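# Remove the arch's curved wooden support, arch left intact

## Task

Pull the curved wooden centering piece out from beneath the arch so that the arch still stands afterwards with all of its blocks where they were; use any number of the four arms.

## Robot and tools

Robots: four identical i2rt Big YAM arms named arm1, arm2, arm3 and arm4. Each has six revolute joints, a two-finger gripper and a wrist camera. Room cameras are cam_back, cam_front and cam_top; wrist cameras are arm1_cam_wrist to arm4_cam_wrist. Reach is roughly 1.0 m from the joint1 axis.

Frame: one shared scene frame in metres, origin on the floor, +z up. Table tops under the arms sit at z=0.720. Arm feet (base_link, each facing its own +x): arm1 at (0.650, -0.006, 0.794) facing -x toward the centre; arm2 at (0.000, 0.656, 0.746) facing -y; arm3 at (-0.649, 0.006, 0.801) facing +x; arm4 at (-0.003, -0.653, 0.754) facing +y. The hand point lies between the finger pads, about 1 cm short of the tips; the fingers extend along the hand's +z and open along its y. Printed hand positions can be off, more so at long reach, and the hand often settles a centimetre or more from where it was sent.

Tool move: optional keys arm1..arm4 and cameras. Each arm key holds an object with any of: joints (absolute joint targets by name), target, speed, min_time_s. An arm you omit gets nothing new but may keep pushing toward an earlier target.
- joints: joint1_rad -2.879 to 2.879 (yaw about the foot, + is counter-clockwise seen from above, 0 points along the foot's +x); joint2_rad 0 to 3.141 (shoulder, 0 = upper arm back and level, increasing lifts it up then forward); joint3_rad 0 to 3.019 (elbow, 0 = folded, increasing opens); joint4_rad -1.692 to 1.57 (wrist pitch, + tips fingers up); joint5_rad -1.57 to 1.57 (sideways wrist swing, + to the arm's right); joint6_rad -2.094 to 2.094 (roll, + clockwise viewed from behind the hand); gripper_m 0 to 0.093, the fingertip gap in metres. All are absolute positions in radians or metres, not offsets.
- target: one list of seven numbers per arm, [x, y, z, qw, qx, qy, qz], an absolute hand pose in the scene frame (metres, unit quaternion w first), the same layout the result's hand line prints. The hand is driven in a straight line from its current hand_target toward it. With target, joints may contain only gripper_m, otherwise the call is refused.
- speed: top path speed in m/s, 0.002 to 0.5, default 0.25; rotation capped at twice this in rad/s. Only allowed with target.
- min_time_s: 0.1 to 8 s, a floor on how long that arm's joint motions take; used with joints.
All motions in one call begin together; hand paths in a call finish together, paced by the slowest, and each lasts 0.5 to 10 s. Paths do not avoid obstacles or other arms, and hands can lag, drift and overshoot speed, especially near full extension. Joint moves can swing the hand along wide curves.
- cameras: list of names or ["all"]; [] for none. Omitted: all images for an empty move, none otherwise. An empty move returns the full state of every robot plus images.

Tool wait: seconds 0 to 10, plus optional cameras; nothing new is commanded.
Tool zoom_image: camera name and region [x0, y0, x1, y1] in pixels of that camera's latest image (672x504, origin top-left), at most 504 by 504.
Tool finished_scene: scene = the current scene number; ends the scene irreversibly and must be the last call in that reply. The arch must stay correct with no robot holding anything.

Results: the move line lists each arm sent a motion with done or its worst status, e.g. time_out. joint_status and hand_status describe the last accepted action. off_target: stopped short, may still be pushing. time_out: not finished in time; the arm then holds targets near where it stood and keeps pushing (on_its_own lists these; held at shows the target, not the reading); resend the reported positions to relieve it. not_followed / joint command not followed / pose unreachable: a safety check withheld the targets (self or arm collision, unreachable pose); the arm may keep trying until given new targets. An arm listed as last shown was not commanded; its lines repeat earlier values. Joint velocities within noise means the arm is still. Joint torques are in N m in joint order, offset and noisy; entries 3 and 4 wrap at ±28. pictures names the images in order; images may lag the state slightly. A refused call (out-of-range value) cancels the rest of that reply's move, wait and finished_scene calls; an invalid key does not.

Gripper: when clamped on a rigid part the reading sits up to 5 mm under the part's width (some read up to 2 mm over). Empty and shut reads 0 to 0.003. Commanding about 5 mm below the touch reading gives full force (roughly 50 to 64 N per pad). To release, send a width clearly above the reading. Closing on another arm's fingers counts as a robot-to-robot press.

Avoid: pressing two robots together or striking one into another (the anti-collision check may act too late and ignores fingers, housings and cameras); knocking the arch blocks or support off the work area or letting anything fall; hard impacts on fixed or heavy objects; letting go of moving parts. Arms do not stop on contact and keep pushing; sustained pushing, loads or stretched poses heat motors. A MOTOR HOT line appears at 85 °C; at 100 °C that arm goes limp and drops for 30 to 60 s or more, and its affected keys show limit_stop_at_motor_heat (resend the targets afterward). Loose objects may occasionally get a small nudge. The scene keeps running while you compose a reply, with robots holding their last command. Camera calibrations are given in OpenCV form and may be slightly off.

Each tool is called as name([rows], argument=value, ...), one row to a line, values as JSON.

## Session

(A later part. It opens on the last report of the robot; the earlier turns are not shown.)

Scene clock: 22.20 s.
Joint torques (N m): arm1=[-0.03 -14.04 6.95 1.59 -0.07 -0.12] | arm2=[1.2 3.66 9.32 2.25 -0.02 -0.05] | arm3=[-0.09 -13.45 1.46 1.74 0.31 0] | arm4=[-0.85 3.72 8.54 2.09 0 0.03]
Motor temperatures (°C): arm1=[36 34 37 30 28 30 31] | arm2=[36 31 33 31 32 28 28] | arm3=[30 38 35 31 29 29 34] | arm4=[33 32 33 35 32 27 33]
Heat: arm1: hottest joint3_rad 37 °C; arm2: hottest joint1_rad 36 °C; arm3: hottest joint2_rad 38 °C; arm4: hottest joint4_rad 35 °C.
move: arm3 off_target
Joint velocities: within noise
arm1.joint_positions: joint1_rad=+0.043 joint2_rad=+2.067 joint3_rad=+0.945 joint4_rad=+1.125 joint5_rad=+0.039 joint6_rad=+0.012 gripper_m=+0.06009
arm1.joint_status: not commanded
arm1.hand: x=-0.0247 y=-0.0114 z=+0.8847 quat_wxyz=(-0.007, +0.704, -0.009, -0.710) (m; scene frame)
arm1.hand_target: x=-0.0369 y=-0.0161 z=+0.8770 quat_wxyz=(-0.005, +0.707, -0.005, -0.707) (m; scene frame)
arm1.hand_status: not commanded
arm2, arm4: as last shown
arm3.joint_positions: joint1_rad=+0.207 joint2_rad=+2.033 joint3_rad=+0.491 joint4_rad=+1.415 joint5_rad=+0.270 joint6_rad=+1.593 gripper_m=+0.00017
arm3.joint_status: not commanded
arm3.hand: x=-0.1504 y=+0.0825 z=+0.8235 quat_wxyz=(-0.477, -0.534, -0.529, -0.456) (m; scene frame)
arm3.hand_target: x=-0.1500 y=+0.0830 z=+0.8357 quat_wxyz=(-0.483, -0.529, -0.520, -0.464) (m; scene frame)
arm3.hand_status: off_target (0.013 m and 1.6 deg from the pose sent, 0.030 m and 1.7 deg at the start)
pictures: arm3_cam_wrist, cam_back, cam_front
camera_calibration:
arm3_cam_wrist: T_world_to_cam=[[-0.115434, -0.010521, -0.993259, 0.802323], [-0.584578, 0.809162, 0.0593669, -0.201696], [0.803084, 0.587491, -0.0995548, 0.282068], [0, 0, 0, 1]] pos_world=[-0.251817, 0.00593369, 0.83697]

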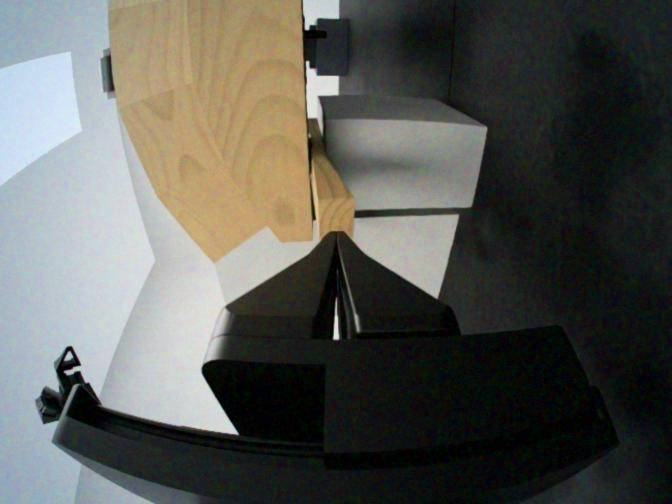

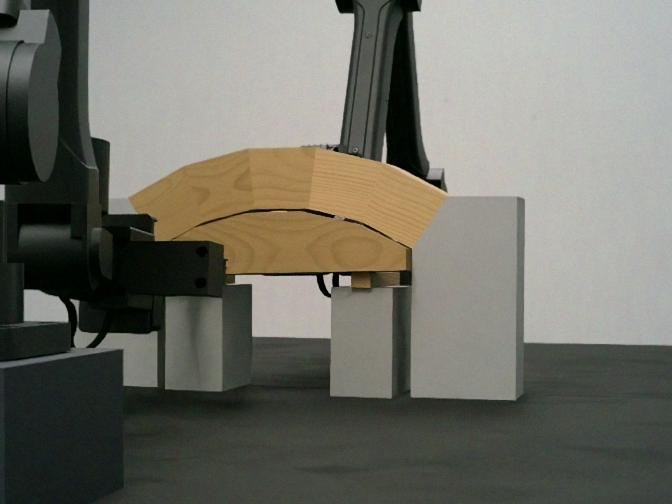

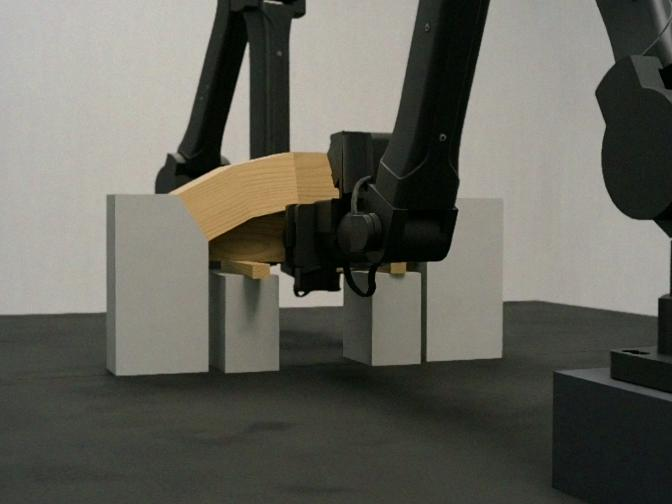

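move(arm3={"target": [-0.125, 0.083, 0.836, 0.483, 0.529, 0.520, 0.464], "speed": 0.05}, cameras=["cam_top","arm3_cam_wrist"])

move(arm3={"target": [-0.108, 0.083, 0.836, 0.483, 0.529, 0.520, 0.464], "speed": 0.05}, cameras=["cam_top","arm3_cam_wrist"])

Scene clock: 23.50 s.
Joint torques (N m): arm1=[0.03 -14.15 7.04 1.59 -0.06 -0.12] | arm2=[1.32 3.72 9.35 2.28 -0.03 -0.07] | arm3=[-1.14 -13.51 4.3 0.99 0.02 -0.04] | arm4=[-1.14 4.25 8.59 2.19 0.01 0.03]
Motor temperatures (°C): arm1=[36 34 37 30 28 30 31] | arm2=[36 31 33 31 32 28 28] | arm3=[30 38 35 31 29 29 34] | arm4=[33 32 33 35 32 27 33]
Heat: arm1: hottest joint3_rad 37 °C; arm2: hottest joint1_rad 36 °C; arm3: hottest joint2_rad 38 °C; arm4: hottest joint4_rad 35 °C.
move: arm3 off_target
Joint velocities: within noise
arm1, arm2, arm4: as last shown
arm3.joint_positions: joint1_rad=+0.203 joint2_rad=+2.033 joint3_rad=+0.526 joint4_rad=+1.377 joint5_rad=+0.261 joint6_rad=+1.593 gripper_m=+0.00017
arm3.joint_status: not commanded
arm3.hand: x=-0.1373 y=+0.0855 z=+0.8231 quat_wxyz=(-0.475, -0.533, -0.531, -0.456) (m; scene frame)
arm3.hand_target: x=-0.1254 y=+0.0828 z=+0.8363 quat_wxyz=(-0.483, -0.529, -0.520, -0.464) (m; scene frame)
arm3.hand_status: off_target (0.018 m and 1.9 deg from the pose sent, 0.028 m and 1.6 deg at the start)
pictures: arm3_cam_wrist, cam_top
camera_calibration:
arm3_cam_wrist: T_world_to_cam=[[-0.119015, -0.0107089, -0.992835, 0.802614], [-0.589222, 0.805593, 0.061943, -0.198821], [0.799158, 0.592372, -0.102187, 0.271005], [0, 0, 0, 1]] pos_world=[-0.238202, 0.00822869, 0.836872]

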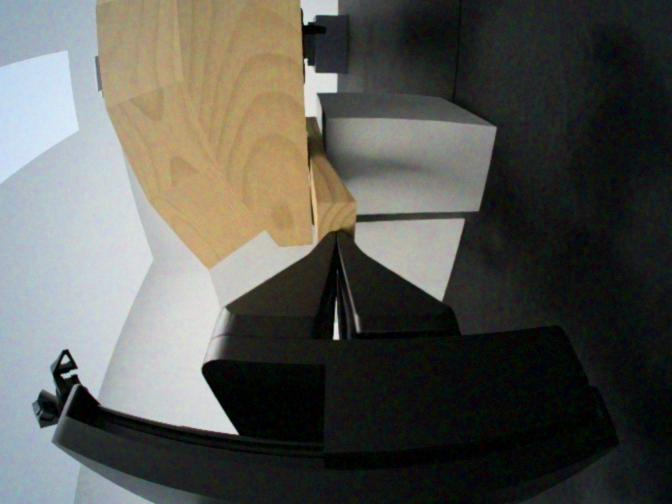

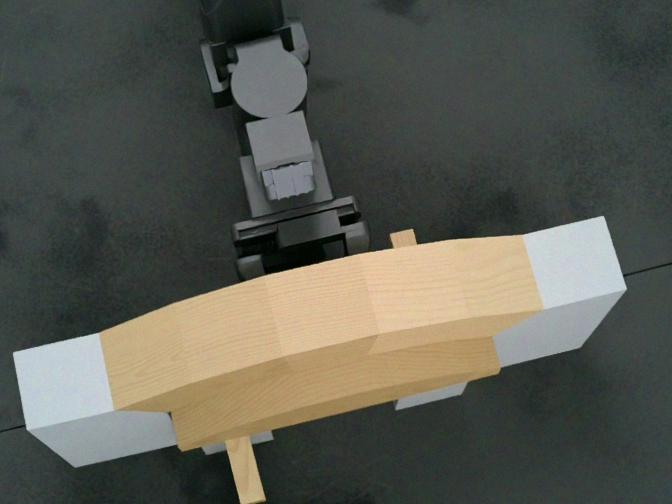

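Scene clock: 24.50 s.
Joint torques (N m): arm1=[0.15 -13.98 6.98 1.65 -0.07 -0.14] | arm2=[1.26 3.78 9.36 2.26 -0.01 -0.06] | arm3=[-1.26 -13.33 5.24 0.96 0 -0.05] | arm4=[-0.38 4.25 8.66 2.03 -0.01 0.05]
Motor temperatures (°C): arm1=[36 34 37 30 28 30 31] | arm2=[36 31 33 31 32 28 28] | arm3=[30 38 35 31 29 29 34] | arm4=[33 32 33 35 32 27 33]
Heat: arm1: hottest joint3_rad 37 °C; arm2: hottest joint1_rad 36 °C; arm3: hottest joint2_rad 38 °C; arm4: hottest joint4_rad 35 °C.
move: arm3 off_target
Joint velocities: within noise
arm1, arm2, arm4: as last shown
arm3.joint_positions: joint1_rad=+0.193 joint2_rad=+2.033 joint3_rad=+0.563 joint4_rad=+1.340 joint5_rad=+0.251 joint6_rad=+1.593 gripper_m=+0.00017
arm3.joint_status: not commanded
arm3.hand: x=-0.1225 y=+0.0854 z=+0.8241 quat_wxyz=(-0.474, -0.534, -0.531, -0.457) (m; scene frame)
arm3.hand_target: x=-0.1086 y=+0.0828 z=+0.8364 quat_wxyz=(-0.483, -0.529, -0.520, -0.464) (m; scene frame)
arm3.hand_status: off_target (0.019 m and 1.9 deg from the pose sent, 0.032 m and 1.9 deg at the start)
pictures: arm3_cam_wrist, cam_top
camera_calibration:
arm3_cam_wrist: T_world_to_cam=[[-0.119295, -0.00943831, -0.992814, 0.805274], [-0.589094, 0.805595, 0.0631258, -0.191126], [0.799211, 0.592391, -0.101663, 0.258851], [0, 0, 0, 1]] pos_world=[-0.223403, 0.00822999, 0.837868]

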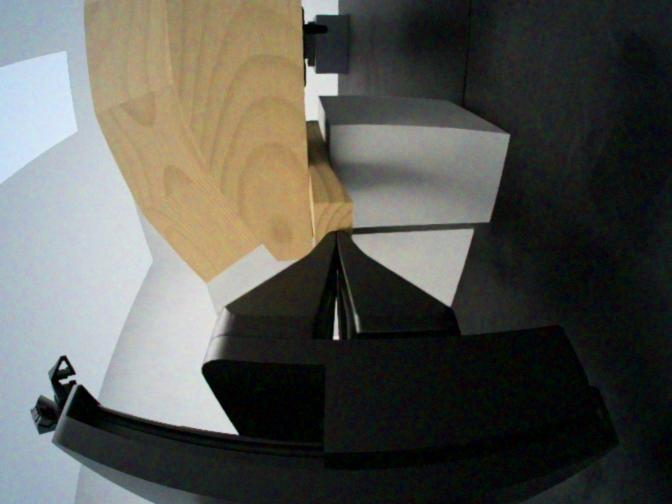

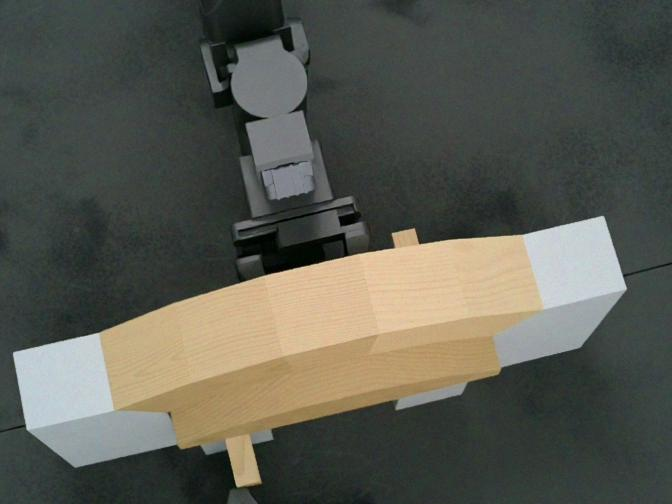

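move(arm3={"target": [-0.092, 0.083, 0.836, 0.483, 0.529, 0.520, 0.464], "speed": 0.05}, cameras=["cam_top","cam_back"])

Scene clock: 25.80 s.
Joint torques (N m): arm1=[0.09 -13.98 7.01 1.59 -0.07 -0.12] | arm2=[1.32 3.78 9.37 2.22 -0.02 -0.06] | arm3=[-1.03 -13.04 5.94 1.09 0.01 -0.05] | arm4=[-1.26 4.07 8.61 2.14 0 0.06]
Motor temperatures (°C): arm1=[36 34 37 30 28 30 31] | arm2=[36 31 34 31 32 28 28] | arm3=[30 38 35 31 29 29 34] | arm4=[33 32 33 35 32 27 33]
Heat: arm1: hottest joint3_rad 37 °C; arm2: hottest joint1_rad 36 °C; arm3: hottest joint2_rad 38 °C; arm4: hottest joint4_rad 35 °C.
move: arm3 off_target
Joint velocities: within noise
arm1, arm2, arm4: as last shown
arm3.joint_positions: joint1_rad=+0.184 joint2_rad=+2.033 joint3_rad=+0.603 joint4_rad=+1.303 joint5_rad=+0.242 joint6_rad=+1.593 gripper_m=+0.00017
arm3.joint_status: not commanded
arm3.hand: x=-0.1068 y=+0.0855 z=+0.8266 quat_wxyz=(-0.475, -0.533, -0.530, -0.458) (m; scene frame)
arm3.hand_target: x=-0.0926 y=+0.0828 z=+0.8363 quat_wxyz=(-0.483, -0.529, -0.520, -0.464) (m; scene frame)
arm3.hand_status: off_target (0.018 m and 1.7 deg from the pose sent, 0.033 m and 1.9 deg at the start)
pictures: cam_back, cam_top

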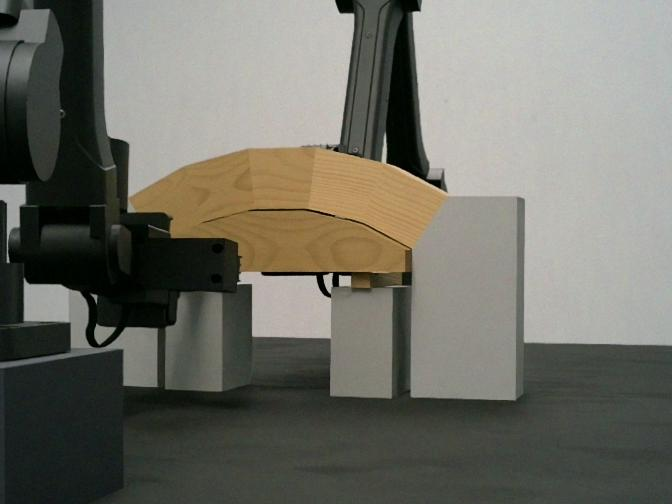

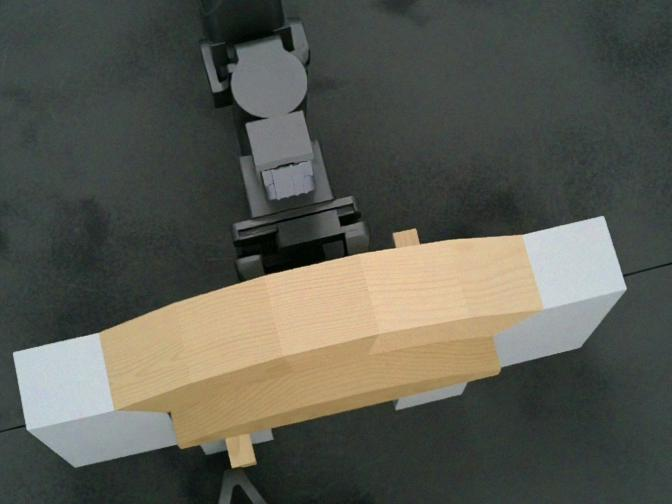

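zoom_image(camera="cam_back", region=[160, 180, 440, 320])

Scaled by 1.800 from the camera's 672x504 image, which has a finer 960x720 frame.

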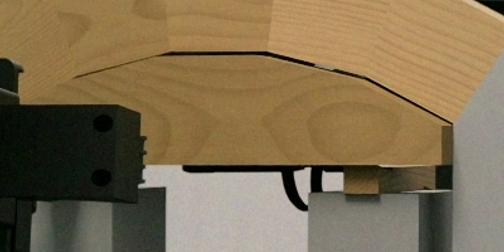

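move(arm3={"target": [-0.17, 0.045, 0.845, 0.5035, 0.5035, 0.4965, 0.4965], "speed": 0.25})

move(arm3={"target": [-0.155, 0.008, 0.862, 0.5035, 0.5035, 0.4965, 0.4965], "speed": 0.2, "joints": {"gripper_m": 0.093}}, cameras=["cam_top","arm3_cam_wrist"])

Scene clock: 27.67 s.
Joint torques (N m): arm1=[0.09 -14.1 6.99 1.63 -0.07 -0.12] | arm2=[1.2 3.84 9.33 2.26 0 -0.05] | arm3=[-0.56 -11.93 0.61 2.26 0 -0.09] | arm4=[-0.85 4.01 8.68 2.07 0.01 0.07]
Motor temperatures (°C): arm1=[36 35 37 30 28 30 31] | arm2=[36 31 34 31 32 28 28] | arm3=[30 38 35 31 29 29 34] | arm4=[33 32 33 35 32 27 33]
Heat: arm1: hottest joint3_rad 37 °C; arm2: hottest joint1_rad 36 °C; arm3: hottest joint2_rad 38 °C; arm4: hottest joint4_rad 35 °C.
move: arm3 off_target
Joint velocities: within noise
arm1, arm2, arm4: as last shown
arm3.joint_positions: joint1_rad=+0.109 joint2_rad=+2.033 joint3_rad=+0.421 joint4_rad=+1.536 joint5_rad=+0.158 joint6_rad=+1.591 gripper_m=+0.00017
arm3.joint_status: not commanded
arm3.hand: x=-0.1692 y=+0.0489 z=+0.8357 quat_wxyz=(-0.481, -0.524, -0.517, -0.476) (m; scene frame)
arm3.hand_target: x=-0.1696 y=+0.0451 z=+0.8453 quat_wxyz=(-0.490, -0.518, -0.509, -0.481) (m; scene frame)
arm3.hand_status: off_target (0.010 m and 4.8 deg from the pose sent, 0.077 m and 7.5 deg at the start; a joint's target at an end of its range on 28 of 39 steps)
pictures: none

Scene clock: 28.87 s.
Joint torques (N m): arm1=[-0.03 -14.1 7.02 1.63 -0.07 -0.13] | arm2=[1.2 3.9 9.32 2.28 0 -0.05] | arm3=[-1.38 -12.69 2.95 2.19 0.02 -0.11] | arm4=[-1.08 3.84 8.7 2.02 0 0.04]
Motor temperatures (°C): arm1=[36 35 37 30 28 30 31] | arm2=[36 31 34 31 32 28 28] | arm3=[30 38 35 31 29 29 34] | arm4=[33 32 33 35 32 27 33]
Heat: arm1: hottest joint3_rad 37 °C; arm2: hottest joint1_rad 36 °C; arm3: hottest joint2_rad 38 °C; arm4: hottest joint4_rad 35 °C.
move: arm3 off_target
Joint velocities: within noise
arm1, arm2, arm4: as last shown
arm3.joint_positions: joint1_rad=-0.018 joint2_rad=+2.018 joint3_rad=+0.421 joint4_rad=+1.536 joint5_rad=+0.032 joint6_rad=+1.586 gripper_m=+0.09291
arm3.joint_status: all done
arm3.hand: x=-0.1646 y=+0.0101 z=+0.8427 quat_wxyz=(-0.484, -0.522, -0.512, -0.481) (m; scene frame)
arm3.hand_target: x=-0.1554 y=+0.0080 z=+0.8623 quat_wxyz=(-0.502, -0.506, -0.498, -0.494) (m; scene frame)
arm3.hand_status: off_target (0.022 m and 4.0 deg from the pose sent, 0.051 m and 4.8 deg at the start; a joint's target at an end of its range on 36 of 36 steps)
pictures: arm3_cam_wrist, cam_top
camera_calibration:
arm3_cam_wrist: T_world_to_cam=[[-0.0546756, 0.0118935, -0.998433, 0.83311], [-0.598702, 0.799853, 0.0423137, -0.140419], [0.799103, 0.600078, -0.0366118, 0.284065], [0, 0, 0, 1]] pos_world=[-0.265516, -0.0680547, 0.848147]

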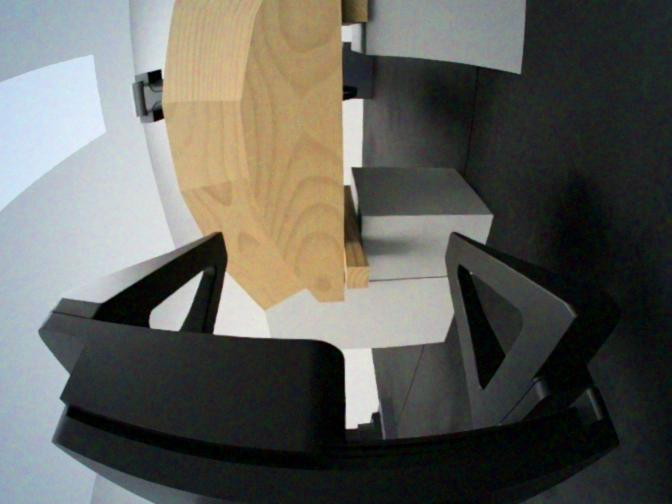

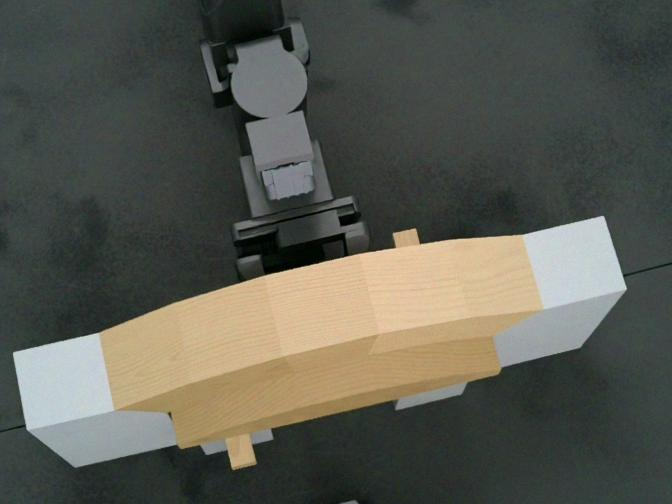

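move(arm3={"target": [-0.135, 0.003, 0.874, 0.5035, 0.5035, 0.4965, 0.4965], "speed": 0.15}, cameras=["cam_top","arm3_cam_wrist"])

Scene clock: 30.40 s.
Joint torques (N m): arm1=[-0.09 -13.98 7.02 1.63 -0.06 -0.13] | arm2=[1.32 3.6 9.31 2.32 -0.02 -0.06] | arm3=[-0.91 -12.98 3.77 1.09 -0.03 -0.11] | arm4=[-1.26 3.96 8.55 2.11 -0.03 0.02]
Motor temperatures (°C): arm1=[36 35 37 30 28 30 31] | arm2=[36 31 34 31 32 28 28] | arm3=[30 38 35 31 29 29 34] | arm4=[33 32 34 35 32 27 33]
Heat: arm1: hottest joint3_rad 37 °C; arm2: hottest joint1_rad 36 °C; arm3: hottest joint2_rad 38 °C; arm4: hottest joint4_rad 35 °C.
move: arm3 off_target
Joint velocities: within noise
arm1: as last shown
arm2.joint_positions: joint1_rad=+0.031 joint2_rad=+0.603 joint3_rad=+1.457 joint4_rad=-1.387 joint5_rad=-0.263 joint6_rad=+0.761 gripper_m=+0.09396
arm2.joint_status: not commanded
arm2.hand: x=+0.0421 y=+0.4486 z=+1.3126 quat_wxyz=(-0.497, -0.768, -0.393, +0.094) (m; scene frame)
arm2.hand_target: x=+0.0421 y=+0.4516 z=+1.3209 quat_wxyz=(-0.505, -0.763, -0.391, +0.098) (m; scene frame)
arm2.hand_status: not commanded
arm3.joint_positions: joint1_rad=-0.030 joint2_rad=+1.979 joint3_rad=+0.467 joint4_rad=+1.490 joint5_rad=+0.017 joint6_rad=+1.586 gripper_m=+0.09291
arm3.joint_status: not commanded
arm3.hand: x=-0.1437 y=+0.0072 z=+0.8613 quat_wxyz=(-0.493, -0.512, -0.503, -0.492) (m; scene frame)
arm3.hand_target: x=-0.1354 y=+0.0030 z=+0.8742 quat_wxyz=(-0.504, -0.503, -0.496, -0.497) (m; scene frame)
arm3.hand_status: off_target (0.016 m and 1.8 deg from the pose sent, 0.044 m and 4.0 deg at the start; a joint's target at an end of its range on 1 of 32 steps)
arm4.joint_positions: joint1_rad=-0.454 joint2_rad=+0.631 joint3_rad=+1.450 joint4_rad=-1.565 joint5_rad=-0.075 joint6_rad=-0.150 gripper_m=+0.09396
arm4.joint_status: not commanded
arm4.hand: x=+0.0668 y=-0.4724 z=+1.2759 quat_wxyz=(-0.346, +0.552, -0.728, -0.214) (m; scene frame)
arm4.hand_target: x=+0.0658 y=-0.4742 z=+1.2836 quat_wxyz=(-0.354, +0.550, -0.724, -0.218) (m; scene frame)
arm4.hand_status: not commanded
pictures: arm3_cam_wrist, cam_top
camera_calibration:
arm3_cam_wrist: T_world_to_cam=[[-0.0158694, 0.0129296, -0.99979, 0.859575], [-0.602557, 0.797828, 0.0198819, -0.107526], [0.797918, 0.602746, -0.00487024, 0.242274], [0, 0, 0, 1]] pos_world=[-0.244464, -0.0713561, 0.862713]

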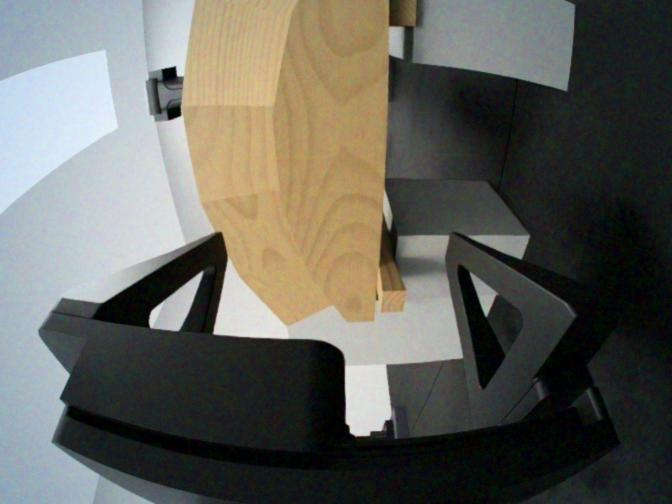

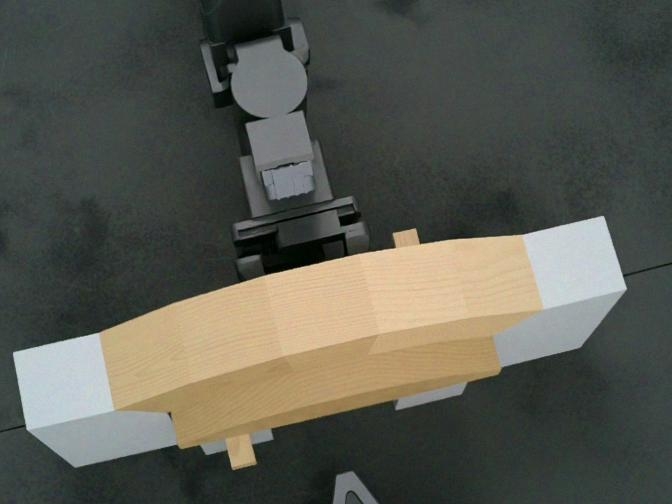

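move(arm3={"target": [-0.085, 0.003, 0.872, 0.5035, 0.5035, 0.4965, 0.4965], "speed": 0.12}, cameras=["cam_top","arm3_cam_wrist","cam_back"])

Scene clock: 31.93 s.
Joint torques (N m): arm1=[-0.09 -14.1 7.05 1.65 -0.06 -0.13] | arm2=[1.14 3.66 9.36 2.33 -0.01 -0.06] | arm3=[-0.97 -11.28 5.64 1.06 -0.01 -0.11] | arm4=[-0.91 3.9 8.72 2.19 0 0.03]
Motor temperatures (°C): arm1=[36 35 37 30 28 30 31] | arm2=[36 31 34 31 32 28 28] | arm3=[30 38 35 31 29 29 34] | arm4=[33 32 34 35 32 27 33]
Heat: arm1: hottest joint3_rad 37 °C; arm2: hottest joint1_rad 36 °C; arm3: hottest joint2_rad 38 °C; arm4: hottest joint4_rad 35 °C.
move: arm3 done
Joint velocities: within noise
arm1, arm2, arm4: as last shown
arm3.joint_positions: joint1_rad=-0.030 joint2_rad=+1.979 joint3_rad=+0.599 joint4_rad=+1.387 joint5_rad=+0.016 joint6_rad=+1.586 gripper_m=+0.09291
arm3.joint_status: not commanded
arm3.hand: x=-0.0937 y=+0.0078 z=+0.8743 quat_wxyz=(-0.499, -0.504, -0.496, -0.500) (m; scene frame)
arm3.hand_target: x=-0.0853 y=+0.0030 z=+0.8722 quat_wxyz=(-0.504, -0.503, -0.496, -0.497) (m; scene frame)
arm3.hand_status: done (0.010 m and 0.6 deg from the pose sent, 0.060 m and 1.8 deg at the start)
pictures: arm3_cam_wrist, cam_back, cam_top
camera_calibration:
arm3_cam_wrist: T_world_to_cam=[[0.0127779, 0.0132706, -0.99983, 0.876067], [-0.603361, 0.797463, 0.00287367, -0.0633151], [0.797366, 0.603222, 0.0181968, 0.181893], [0, 0, 0, 1]] pos_world=[-0.194431, -0.0708562, 0.87279]

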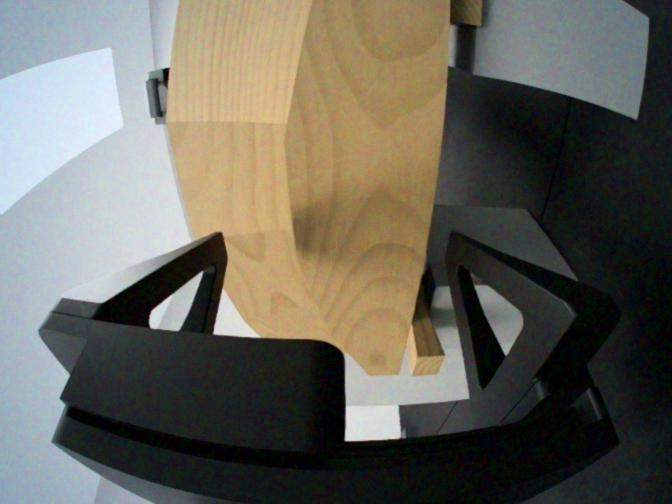

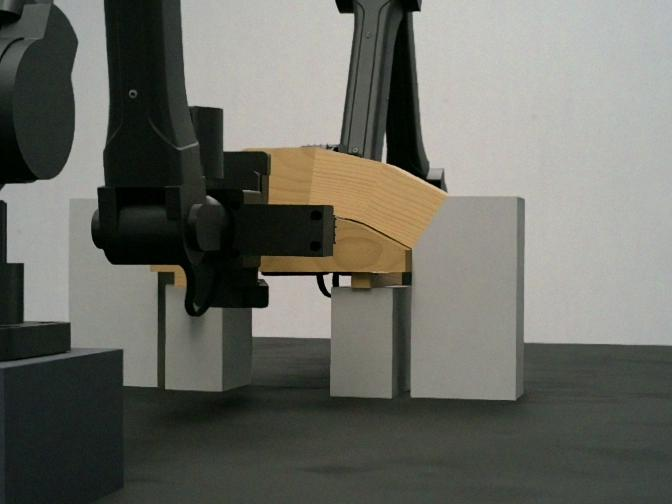

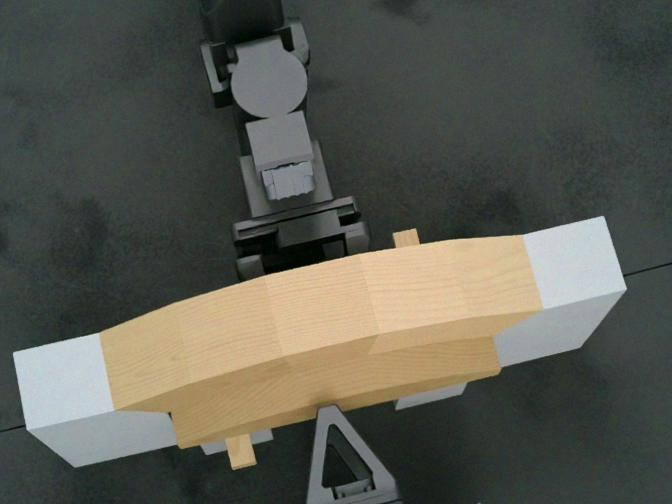

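move(arm3={"target": [-0.066, 0.001, 0.857, 0.5035, 0.5035, 0.4965, 0.4965], "speed": 0.08}, cameras=["cam_top","arm3_cam_wrist"])

Scene clock: 33.13 s.
Joint torques (N m): arm1=[0.03 -14.1 6.99 1.63 -0.07 -0.14] | arm2=[1.14 3.43 9.36 2.29 0 -0.06] | arm3=[-1.14 -11.99 5.78 1.09 -0.03 -0.11] | arm4=[-1.03 4.13 8.58 2.06 0 0.02]
Motor temperatures (°C): arm1=[36 35 37 30 28 30 31] | arm2=[36 31 34 31 32 28 28] | arm3=[30 38 35 31 29 29 34] | arm4=[33 32 34 35 32 27 33]
Heat: arm1: hottest joint3_rad 37 °C; arm2: hottest joint1_rad 36 °C; arm3: hottest joint2_rad 38 °C; arm4: hottest joint4_rad 35 °C.
move: arm3 off_target
Joint velocities: within noise
arm1.joint_positions: joint1_rad=+0.043 joint2_rad=+2.067 joint3_rad=+0.945 joint4_rad=+1.125 joint5_rad=+0.039 joint6_rad=+0.012 gripper_m=+0.06009
arm1.joint_status: not commanded
arm1.hand: x=-0.0247 y=-0.0114 z=+0.8847 quat_wxyz=(-0.007, +0.704, -0.009, -0.710) (m; scene frame)
arm1.hand_target: x=-0.0369 y=-0.0161 z=+0.8770 quat_wxyz=(-0.005, +0.707, -0.005, -0.707) (m; scene frame)
arm1.hand_status: not commanded
arm2, arm4: as last shown
arm3.joint_positions: joint1_rad=-0.034 joint2_rad=+2.042 joint3_rad=+0.659 joint4_rad=+1.387 joint5_rad=+0.012 joint6_rad=+1.586 gripper_m=+0.09291
arm3.joint_status: not commanded
arm3.hand: x=-0.0751 y=+0.0064 z=+0.8593 quat_wxyz=(-0.499, -0.505, -0.497, -0.499) (m; scene frame)
arm3.hand_target: x=-0.0664 y=+0.0011 z=+0.8571 quat_wxyz=(-0.503, -0.503, -0.497, -0.497) (m; scene frame)
arm3.hand_status: off_target (0.011 m and 0.7 deg from the pose sent, 0.033 m and 0.6 deg at the start)
pictures: arm3_cam_wrist, cam_top
camera_calibration:
arm3_cam_wrist: T_world_to_cam=[[0.0101065, 0.0132162, -0.999862, 0.860806], [-0.603933, 0.797023, 0.00443054, -0.0524027], [0.796971, 0.603804, 0.0160368, 0.169999], [0, 0, 0, 1]] pos_world=[-0.175832, -0.0722568, 0.858193]

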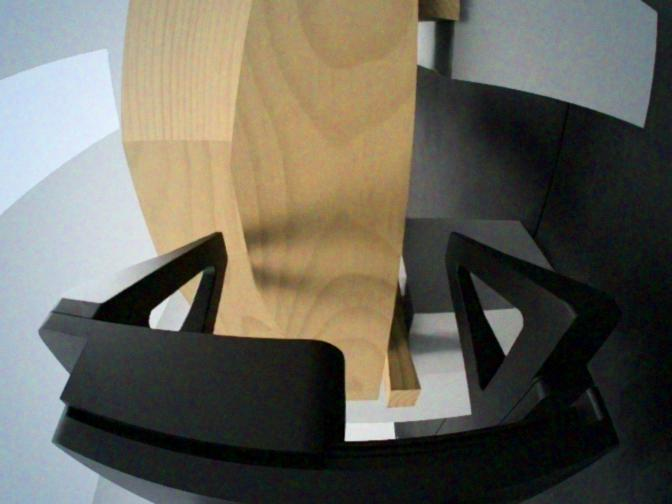

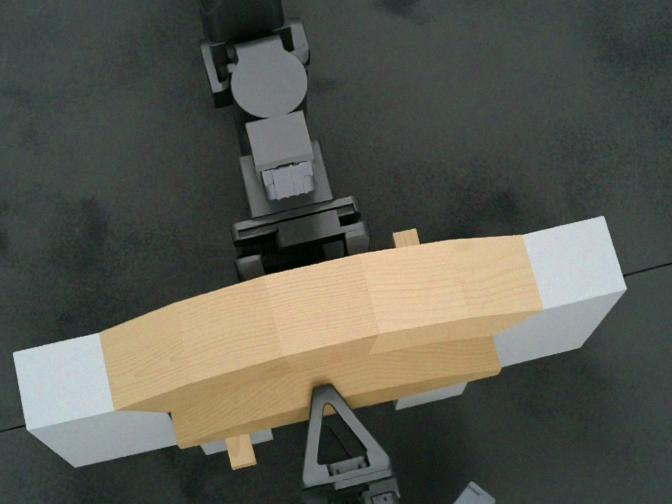

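move(arm3={"target": [-0.062, 0.001, 0.859, 0.5035, 0.5035, 0.4965, 0.4965], "speed": 0.06, "joints": {"gripper_m": 0.062}}, cameras=["arm3_cam_wrist"])

move(arm3={"joints": {"gripper_m": 0.055}})

move(arm3={"joints": {"gripper_m": 0.045}}, cameras=["arm3_cam_wrist","cam_top"])

Scene clock: 34.40 s.
Joint torques (N m): arm1=[-0.09 -14.15 6.97 1.62 -0.07 -0.13] | arm2=[1.08 3.72 9.37 2.32 -0.01 -0.06] | arm3=[-1.14 -12.4 5.82 0.64 -0.02 -0.1] | arm4=[-0.5 3.6 8.62 2.17 0.02 0.04]
Motor temperatures (°C): arm1=[36 35 38 30 28 30 31] | arm2=[36 31 34 31 32 28 28] | arm3=[30 38 36 31 29 29 34] | arm4=[33 32 34 35 32 27 33]
Heat: arm1: hottest joint3_rad 38 °C; arm2: hottest joint1_rad 36 °C; arm3: hottest joint2_rad 38 °C; arm4: hottest joint4_rad 35 °C.
move: arm3 off_target
Joint velocities: within noise
arm1.joint_positions: joint1_rad=+0.043 joint2_rad=+2.067 joint3_rad=+0.946 joint4_rad=+1.124 joint5_rad=+0.039 joint6_rad=+0.012 gripper_m=+0.06009
arm1.joint_status: not commanded
arm1.hand: x=-0.0251 y=-0.0114 z=+0.8844 quat_wxyz=(-0.007, +0.705, -0.009, -0.709) (m; scene frame)
arm1.hand_target: x=-0.0370 y=-0.0161 z=+0.8771 quat_wxyz=(-0.005, +0.707, -0.005, -0.707) (m; scene frame)
arm1.hand_status: not commanded
arm2, arm4: as last shown
arm3.joint_positions: joint1_rad=-0.034 joint2_rad=+2.042 joint3_rad=+0.670 joint4_rad=+1.383 joint5_rad=+0.012 joint6_rad=+1.585 gripper_m=+0.06211
arm3.joint_status: all done
arm3.hand: x=-0.0710 y=+0.0063 z=+0.8619 quat_wxyz=(-0.501, -0.503, -0.495, -0.501) (m; scene frame)
arm3.hand_target: x=-0.0624 y=+0.0010 z=+0.8591 quat_wxyz=(-0.503, -0.504, -0.497, -0.497) (m; scene frame)
arm3.hand_status: off_target (0.011 m and 0.6 deg from the pose sent, 0.014 m and 0.7 deg at the start)
pictures: arm3_cam_wrist
camera_calibration:
arm3_cam_wrist: T_world_to_cam=[[0.0172954, 0.0124579, -0.999773, 0.863767], [-0.603631, 0.797264, -0.000507871, -0.0454542], [0.797077, 0.603502, 0.0213089, 0.162279], [0, 0, 0, 1]] pos_world=[-0.171725, -0.0724573, 0.86009]

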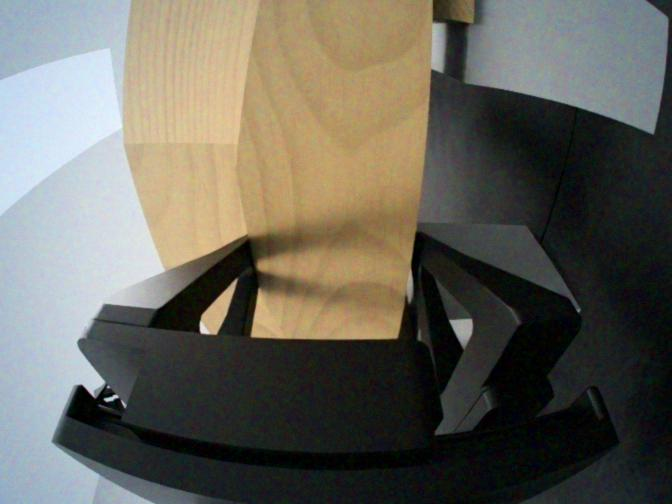

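Scene clock: 34.90 s.
Joint torques (N m): arm1=[0.15 -14.04 6.93 1.66 -0.07 -0.12] | arm2=[1.26 3.84 9.32 2.28 -0.01 -0.05] | arm3=[-1.03 -12.4 5.72 0.65 -0.02 -0.06] | arm4=[-1.32 4.25 8.64 2.18 -0.03 0.06]
Motor temperatures (°C): arm1=[36 35 38 30 28 30 31] | arm2=[36 31 34 31 32 28 28] | arm3=[30 38 36 31 29 29 34] | arm4=[33 32 34 35 32 27 33]
Heat: arm1: hottest joint3_rad 38 °C; arm2: hottest joint1_rad 36 °C; arm3: hottest joint2_rad 38 °C; arm4: hottest joint4_rad 35 °C.
move: arm3 done
Joint velocities: within noise
arm1, arm2, arm4: as last shown
arm3.joint_positions: joint1_rad=-0.034 joint2_rad=+2.042 joint3_rad=+0.671 joint4_rad=+1.384 joint5_rad=+0.012 joint6_rad=+1.582 gripper_m=+0.05709
arm3.joint_status: all done
arm3.hand: x=-0.0706 y=+0.0060 z=+0.8626 quat_wxyz=(-0.502, -0.502, -0.496, -0.501) (m; scene frame)
arm3.hand_target: x=-0.0623 y=+0.0009 z=+0.8592 quat_wxyz=(-0.504, -0.503, -0.496, -0.497) (m; scene frame)
arm3.hand_status: not commanded
pictures: none

Scene clock: 35.33 s.
Joint torques (N m): arm1=[-0.03 -14.04 6.91 1.65 -0.06 -0.13] | arm2=[1.14 3.72 9.37 2.25 -0.02 -0.07] | arm3=[-0.85 -12.51 5.71 0.65 -0.03 -0.07] | arm4=[-1.03 4.19 8.68 2.13 -0.01 0.01]
Motor temperatures (°C): arm1=[36 35 38 30 28 30 31] | arm2=[36 31 34 31 32 28 28] | arm3=[30 38 36 31 29 29 34] | arm4=[33 32 34 35 32 27 33]
Heat: arm1: hottest joint3_rad 38 °C; arm2: hottest joint1_rad 36 °C; arm3: hottest joint2_rad 38 °C; arm4: hottest joint4_rad 35 °C.
move: arm3 off_target
Joint velocities: within noise
arm1, arm2, arm4: as last shown
arm3.joint_positions: joint1_rad=-0.034 joint2_rad=+2.042 joint3_rad=+0.671 joint4_rad=+1.384 joint5_rad=+0.012 joint6_rad=+1.582 gripper_m=+0.05706
arm3.joint_status: gripper_m off_target (ended at +0.05706, target +0.04500)
arm3.hand: x=-0.0706 y=+0.0060 z=+0.8626 quat_wxyz=(-0.502, -0.502, -0.496, -0.501) (m; scene frame)
arm3.hand_target: x=-0.0623 y=+0.0009 z=+0.8592 quat_wxyz=(-0.503, -0.503, -0.496, -0.497) (m; scene frame)
arm3.hand_status: not commanded
pictures: arm3_cam_wrist, cam_top
camera_calibration:
arm3_cam_wrist: T_world_to_cam=[[0.0196052, 0.00906136, -0.999767, 0.864514], [-0.603369, 0.797449, -0.00460424, -0.0415449], [0.797221, 0.603318, 0.0211015, 0.162198], [0, 0, 0, 1]] pos_world=[-0.171324, -0.0725608, 0.860698]

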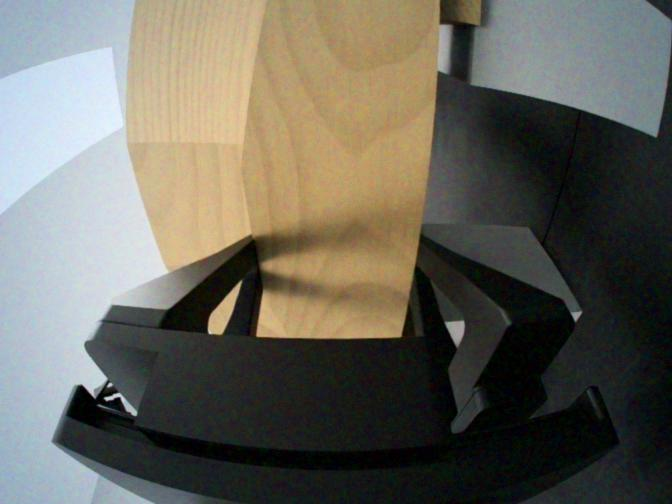

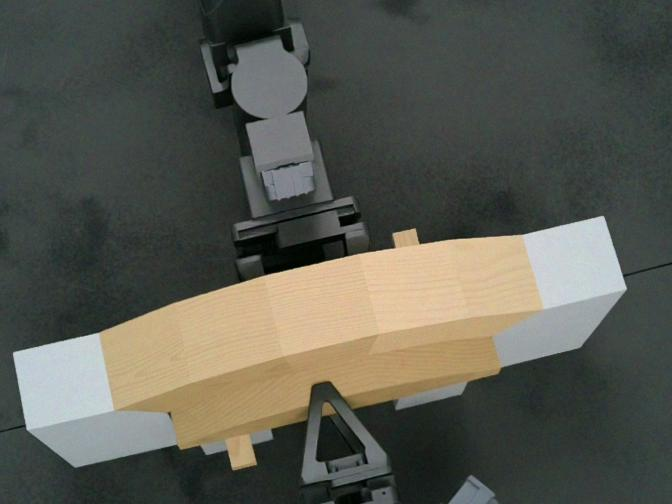

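move(arm3={"target": [-0.088, 0.001, 0.859, 0.5035, 0.5035, 0.4965, 0.4965], "speed": 0.04}, cameras=["cam_top","cam_back"])

Scene clock: 36.67 s.
Joint torques (N m): arm1=[-0.03 -14.15 6.94 1.66 -0.07 -0.12] | arm2=[1.38 3.66 9.33 2.3 -0.01 -0.06] | arm3=[-1.08 -13.63 1.65 1.55 0.07 0.01] | arm4=[-0.97 4.07 8.46 2.13 0.02 0.01]
Motor temperatures (°C): arm1=[36 36 38 30 28 30 31] | arm2=[36 31 34 31 32 28 28] | arm3=[30 38 36 31 29 29 34] | arm4=[33 32 34 35 32 27 33]
Heat: arm1: hottest joint3_rad 38 °C; arm2: hottest joint1_rad 36 °C; arm3: hottest joint2_rad 38 °C; arm4: hottest joint4_rad 35 °C.
move: arm3 done
Joint velocities: within noise
arm1, arm2, arm4: as last shown
arm1.hand_target: x=-0.0370 y=-0.0161 z=+0.8772 quat_wxyz=(-0.005, +0.707, -0.005, -0.707) (m; scene frame)
arm3.joint_positions: joint1_rad=-0.034 joint2_rad=+2.042 joint3_rad=+0.642 joint4_rad=+1.418 joint5_rad=+0.009 joint6_rad=+1.576 gripper_m=+0.05705
arm3.joint_status: not commanded
arm3.hand: x=-0.0815 y=+0.0064 z=+0.8618 quat_wxyz=(-0.504, -0.498, -0.496, -0.501) (m; scene frame)
arm3.hand_target: x=-0.0879 y=+0.0012 z=+0.8591 quat_wxyz=(-0.503, -0.503, -0.496, -0.497) (m; scene frame)
arm3.hand_status: done (0.009 m and 0.8 deg from the pose sent, 0.018 m and 0.5 deg at the start)
pictures: cam_back, cam_top

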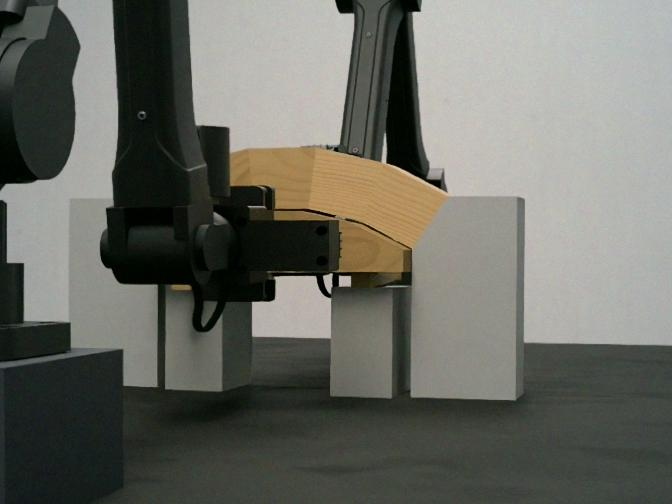

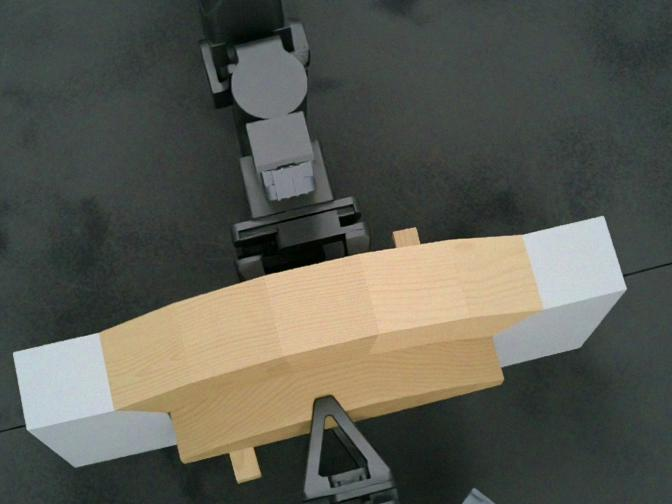

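move(arm3={"target": [-0.088, 0.001, 0.875, 0.5035, 0.5035, 0.4965, 0.4965], "speed": 0.04})

move(arm3={"target": [-0.088, 0.001, 0.882, 0.5035, 0.5035, 0.4965, 0.4965], "speed": 0.04}, cameras=["cam_top","cam_back","arm3_cam_wrist"])

Scene clock: 37.90 s.
Joint torques (N m): arm1=[0.03 -14.04 6.9 1.68 -0.07 -0.14] | arm2=[1.2 3.84 9.36 2.28 -0.01 -0.07] | arm3=[-0.97 -15.44 2.86 1.09 0.06 0.03] | arm4=[-0.91 3.55 8.59 2 -0.02 0.04]
Motor temperatures (°C): arm1=[36 36 38 30 28 30 31] | arm2=[36 31 34 31 32 28 28] | arm3=[30 38 35 31 29 29 34] | arm4=[33 32 34 35 32 27 33]
Heat: arm1: hottest joint3_rad 38 °C; arm2: hottest joint1_rad 36 °C; arm3: hottest joint2_rad 38 °C; arm4: hottest joint4_rad 35 °C.
move: arm3 off_target
Joint velocities: within noise
arm1, arm2, arm4: as last shown
arm3.joint_positions: joint1_rad=-0.034 joint2_rad=+2.011 joint3_rad=+0.621 joint4_rad=+1.383 joint5_rad=+0.009 joint6_rad=+1.574 gripper_m=+0.05705
arm3.joint_status: not commanded
arm3.hand: x=-0.0874 y=+0.0064 z=+0.8632 quat_wxyz=(-0.499, -0.504, -0.503, -0.494) (m; scene frame)
arm3.hand_target: x=-0.0880 y=+0.0011 z=+0.8748 quat_wxyz=(-0.504, -0.503, -0.496, -0.497) (m; scene frame)
arm3.hand_status: off_target (0.013 m and 1.0 deg from the pose sent, 0.016 m and 0.8 deg at the start)
pictures: none

Scene clock: 38.87 s.
Joint torques (N m): arm1=[-0.09 -14.1 6.93 1.65 -0.06 -0.12] | arm2=[1.08 3.78 9.39 2.28 -0.01 -0.07] | arm3=[-1.14 -15.68 3.19 1.31 0.06 0.03] | arm4=[-1.03 4.37 8.57 1.99 -0.04 0.02]
Motor temperatures (°C): arm1=[36 36 38 30 28 30 31] | arm2=[36 31 34 31 32 28 28] | arm3=[30 39 35 31 29 29 34] | arm4=[33 32 34 35 32 27 33]
Heat: arm1: hottest joint3_rad 38 °C; arm2: hottest joint1_rad 36 °C; arm3: hottest joint2_rad 39 °C; arm4: hottest joint4_rad 35 °C.
move: arm3 off_target
Joint velocities: within noise
arm1: as last shown
arm2.joint_positions: joint1_rad=+0.031 joint2_rad=+0.603 joint3_rad=+1.457 joint4_rad=-1.387 joint5_rad=-0.263 joint6_rad=+0.761 gripper_m=+0.09396
arm2.joint_status: not commanded
arm2.hand: x=+0.0421 y=+0.4486 z=+1.3126 quat_wxyz=(-0.497, -0.768, -0.393, +0.094) (m; scene frame)
arm2.hand_target: x=+0.0421 y=+0.4516 z=+1.3209 quat_wxyz=(-0.505, -0.763, -0.391, +0.098) (m; scene frame)
arm2.hand_status: not commanded
arm3.joint_positions: joint1_rad=-0.034 joint2_rad=+1.992 joint3_rad=+0.613 joint4_rad=+1.356 joint5_rad=+0.009 joint6_rad=+1.574 gripper_m=+0.05705
arm3.joint_status: not commanded
arm3.hand: x=-0.0891 y=+0.0064 z=+0.8641 quat_wxyz=(-0.495, -0.508, -0.507, -0.490) (m; scene frame)
arm3.hand_target: x=-0.0881 y=+0.0011 z=+0.8817 quat_wxyz=(-0.504, -0.503, -0.497, -0.496) (m; scene frame)
arm3.hand_status: off_target (0.019 m and 1.9 deg from the pose sent, 0.020 m and 1.0 deg at the start)
arm4.joint_positions: joint1_rad=-0.454 joint2_rad=+0.631 joint3_rad=+1.450 joint4_rad=-1.565 joint5_rad=-0.075 joint6_rad=-0.150 gripper_m=+0.09396
arm4.joint_status: not commanded
arm4.hand: x=+0.0668 y=-0.4724 z=+1.2759 quat_wxyz=(-0.346, +0.552, -0.728, -0.214) (m; scene frame)
arm4.hand_target: x=+0.0658 y=-0.4742 z=+1.2836 quat_wxyz=(-0.354, +0.550, -0.724, -0.218) (m; scene frame)
arm4.hand_status: not commanded
pictures: arm3_cam_wrist, cam_back, cam_top
camera_calibration:
arm3_cam_wrist: T_world_to_cam=[[-0.0171414, 0.00090575, -0.999853, 0.863236], [-0.604963, 0.796176, 0.0110927, -0.0666479], [0.796069, 0.605064, -0.0130996, 0.206181], [0, 0, 0, 1]] pos_world=[-0.189657, -0.0724712, 0.866549]

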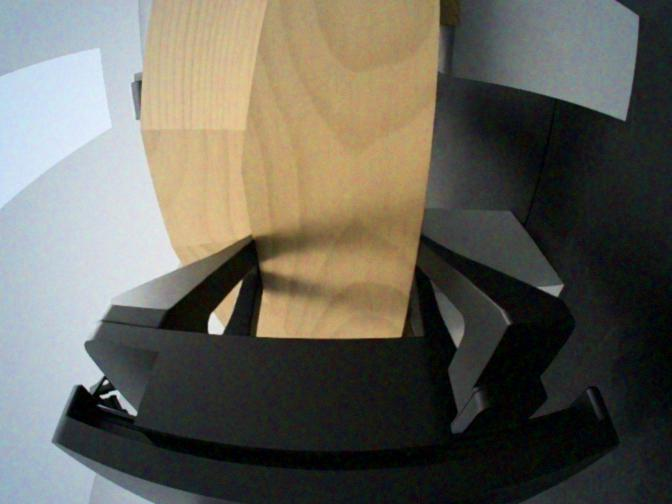

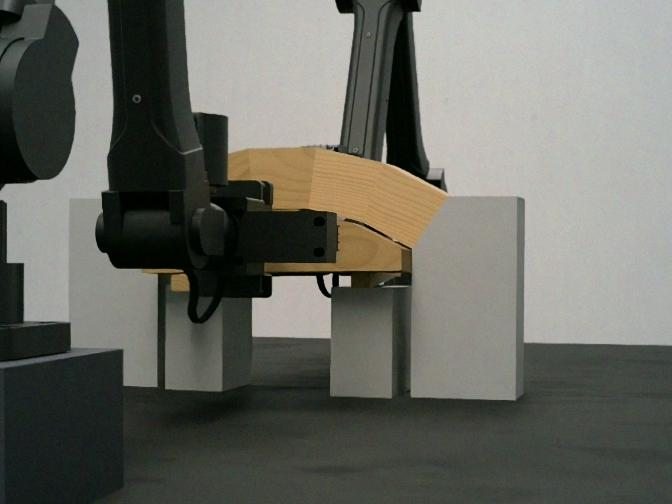

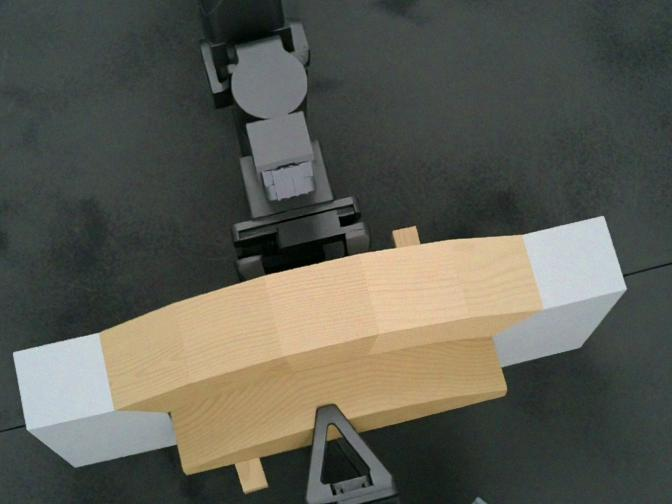

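move(arm3={"target": [-0.083, 0.001, 0.890, 0.5035, 0.5035, 0.4965, 0.4965], "speed": 0.04}, cameras=["cam_top","cam_back"])

Scene clock: 40.17 s.
Joint torques (N m): arm1=[-0.09 -14.15 6.95 1.63 -0.07 -0.13] | arm2=[1.2 3.9 9.39 2.26 -0.03 -0.06] | arm3=[-0.97 -16.21 4.27 1.54 0.06 0.02] | arm4=[-1.08 4.19 8.55 2.11 -0.05 0]
Motor temperatures (°C): arm1=[36 36 38 30 28 30 31] | arm2=[36 31 34 31 32 28 28] | arm3=[30 39 35 31 29 29 34] | arm4=[33 32 34 35 32 27 33]
Heat: arm1: hottest joint3_rad 38 °C; arm2: hottest joint1_rad 36 °C; arm3: hottest joint2_rad 39 °C; arm4: hottest joint4_rad 35 °C.
move: arm3 off_target
Joint velocities: within noise
arm1, arm2, arm4: as last shown
arm3.joint_positions: joint1_rad=-0.034 joint2_rad=+1.973 joint3_rad=+0.613 joint4_rad=+1.318 joint5_rad=+0.009 joint6_rad=+1.574 gripper_m=+0.05705
arm3.joint_status: not commanded
arm3.hand: x=-0.0882 y=+0.0064 z=+0.8652 quat_wxyz=(-0.490, -0.513, -0.512, -0.485) (m; scene frame)
arm3.hand_target: x=-0.0834 y=+0.0011 z=+0.8897 quat_wxyz=(-0.504, -0.503, -0.497, -0.496) (m; scene frame)
arm3.hand_status: off_target (0.026 m and 2.9 deg from the pose sent, 0.027 m and 1.9 deg at the start)
pictures: cam_back, cam_top

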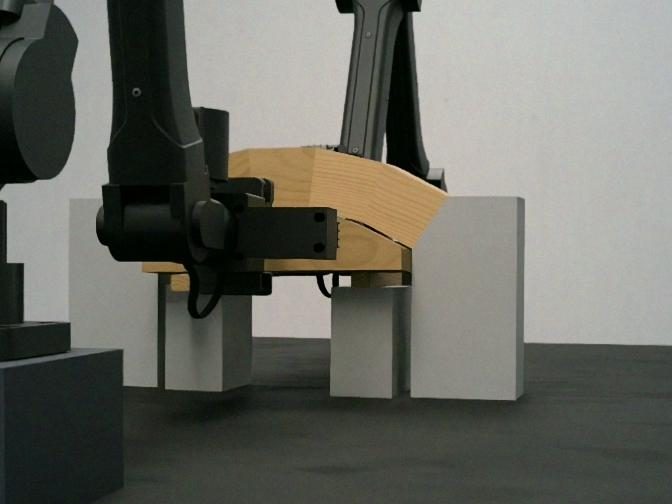

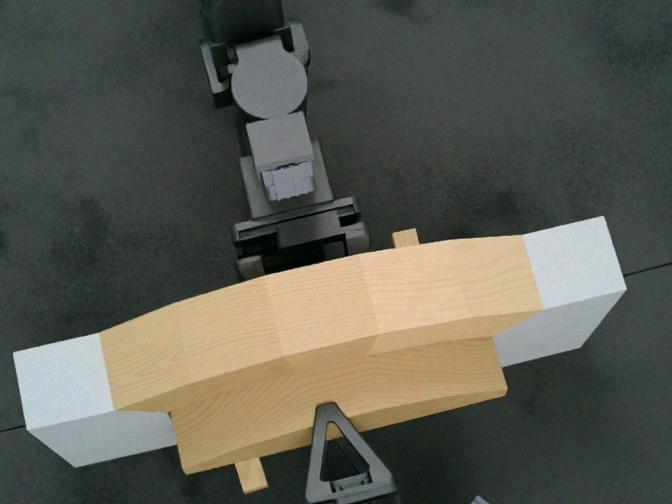

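zoom_image(camera="cam_back", region=[130, 190, 430, 310])

Scaled by 1.680 from the camera's 672x504 image, which has a finer 960x720 frame.

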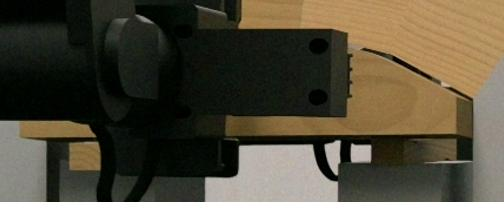

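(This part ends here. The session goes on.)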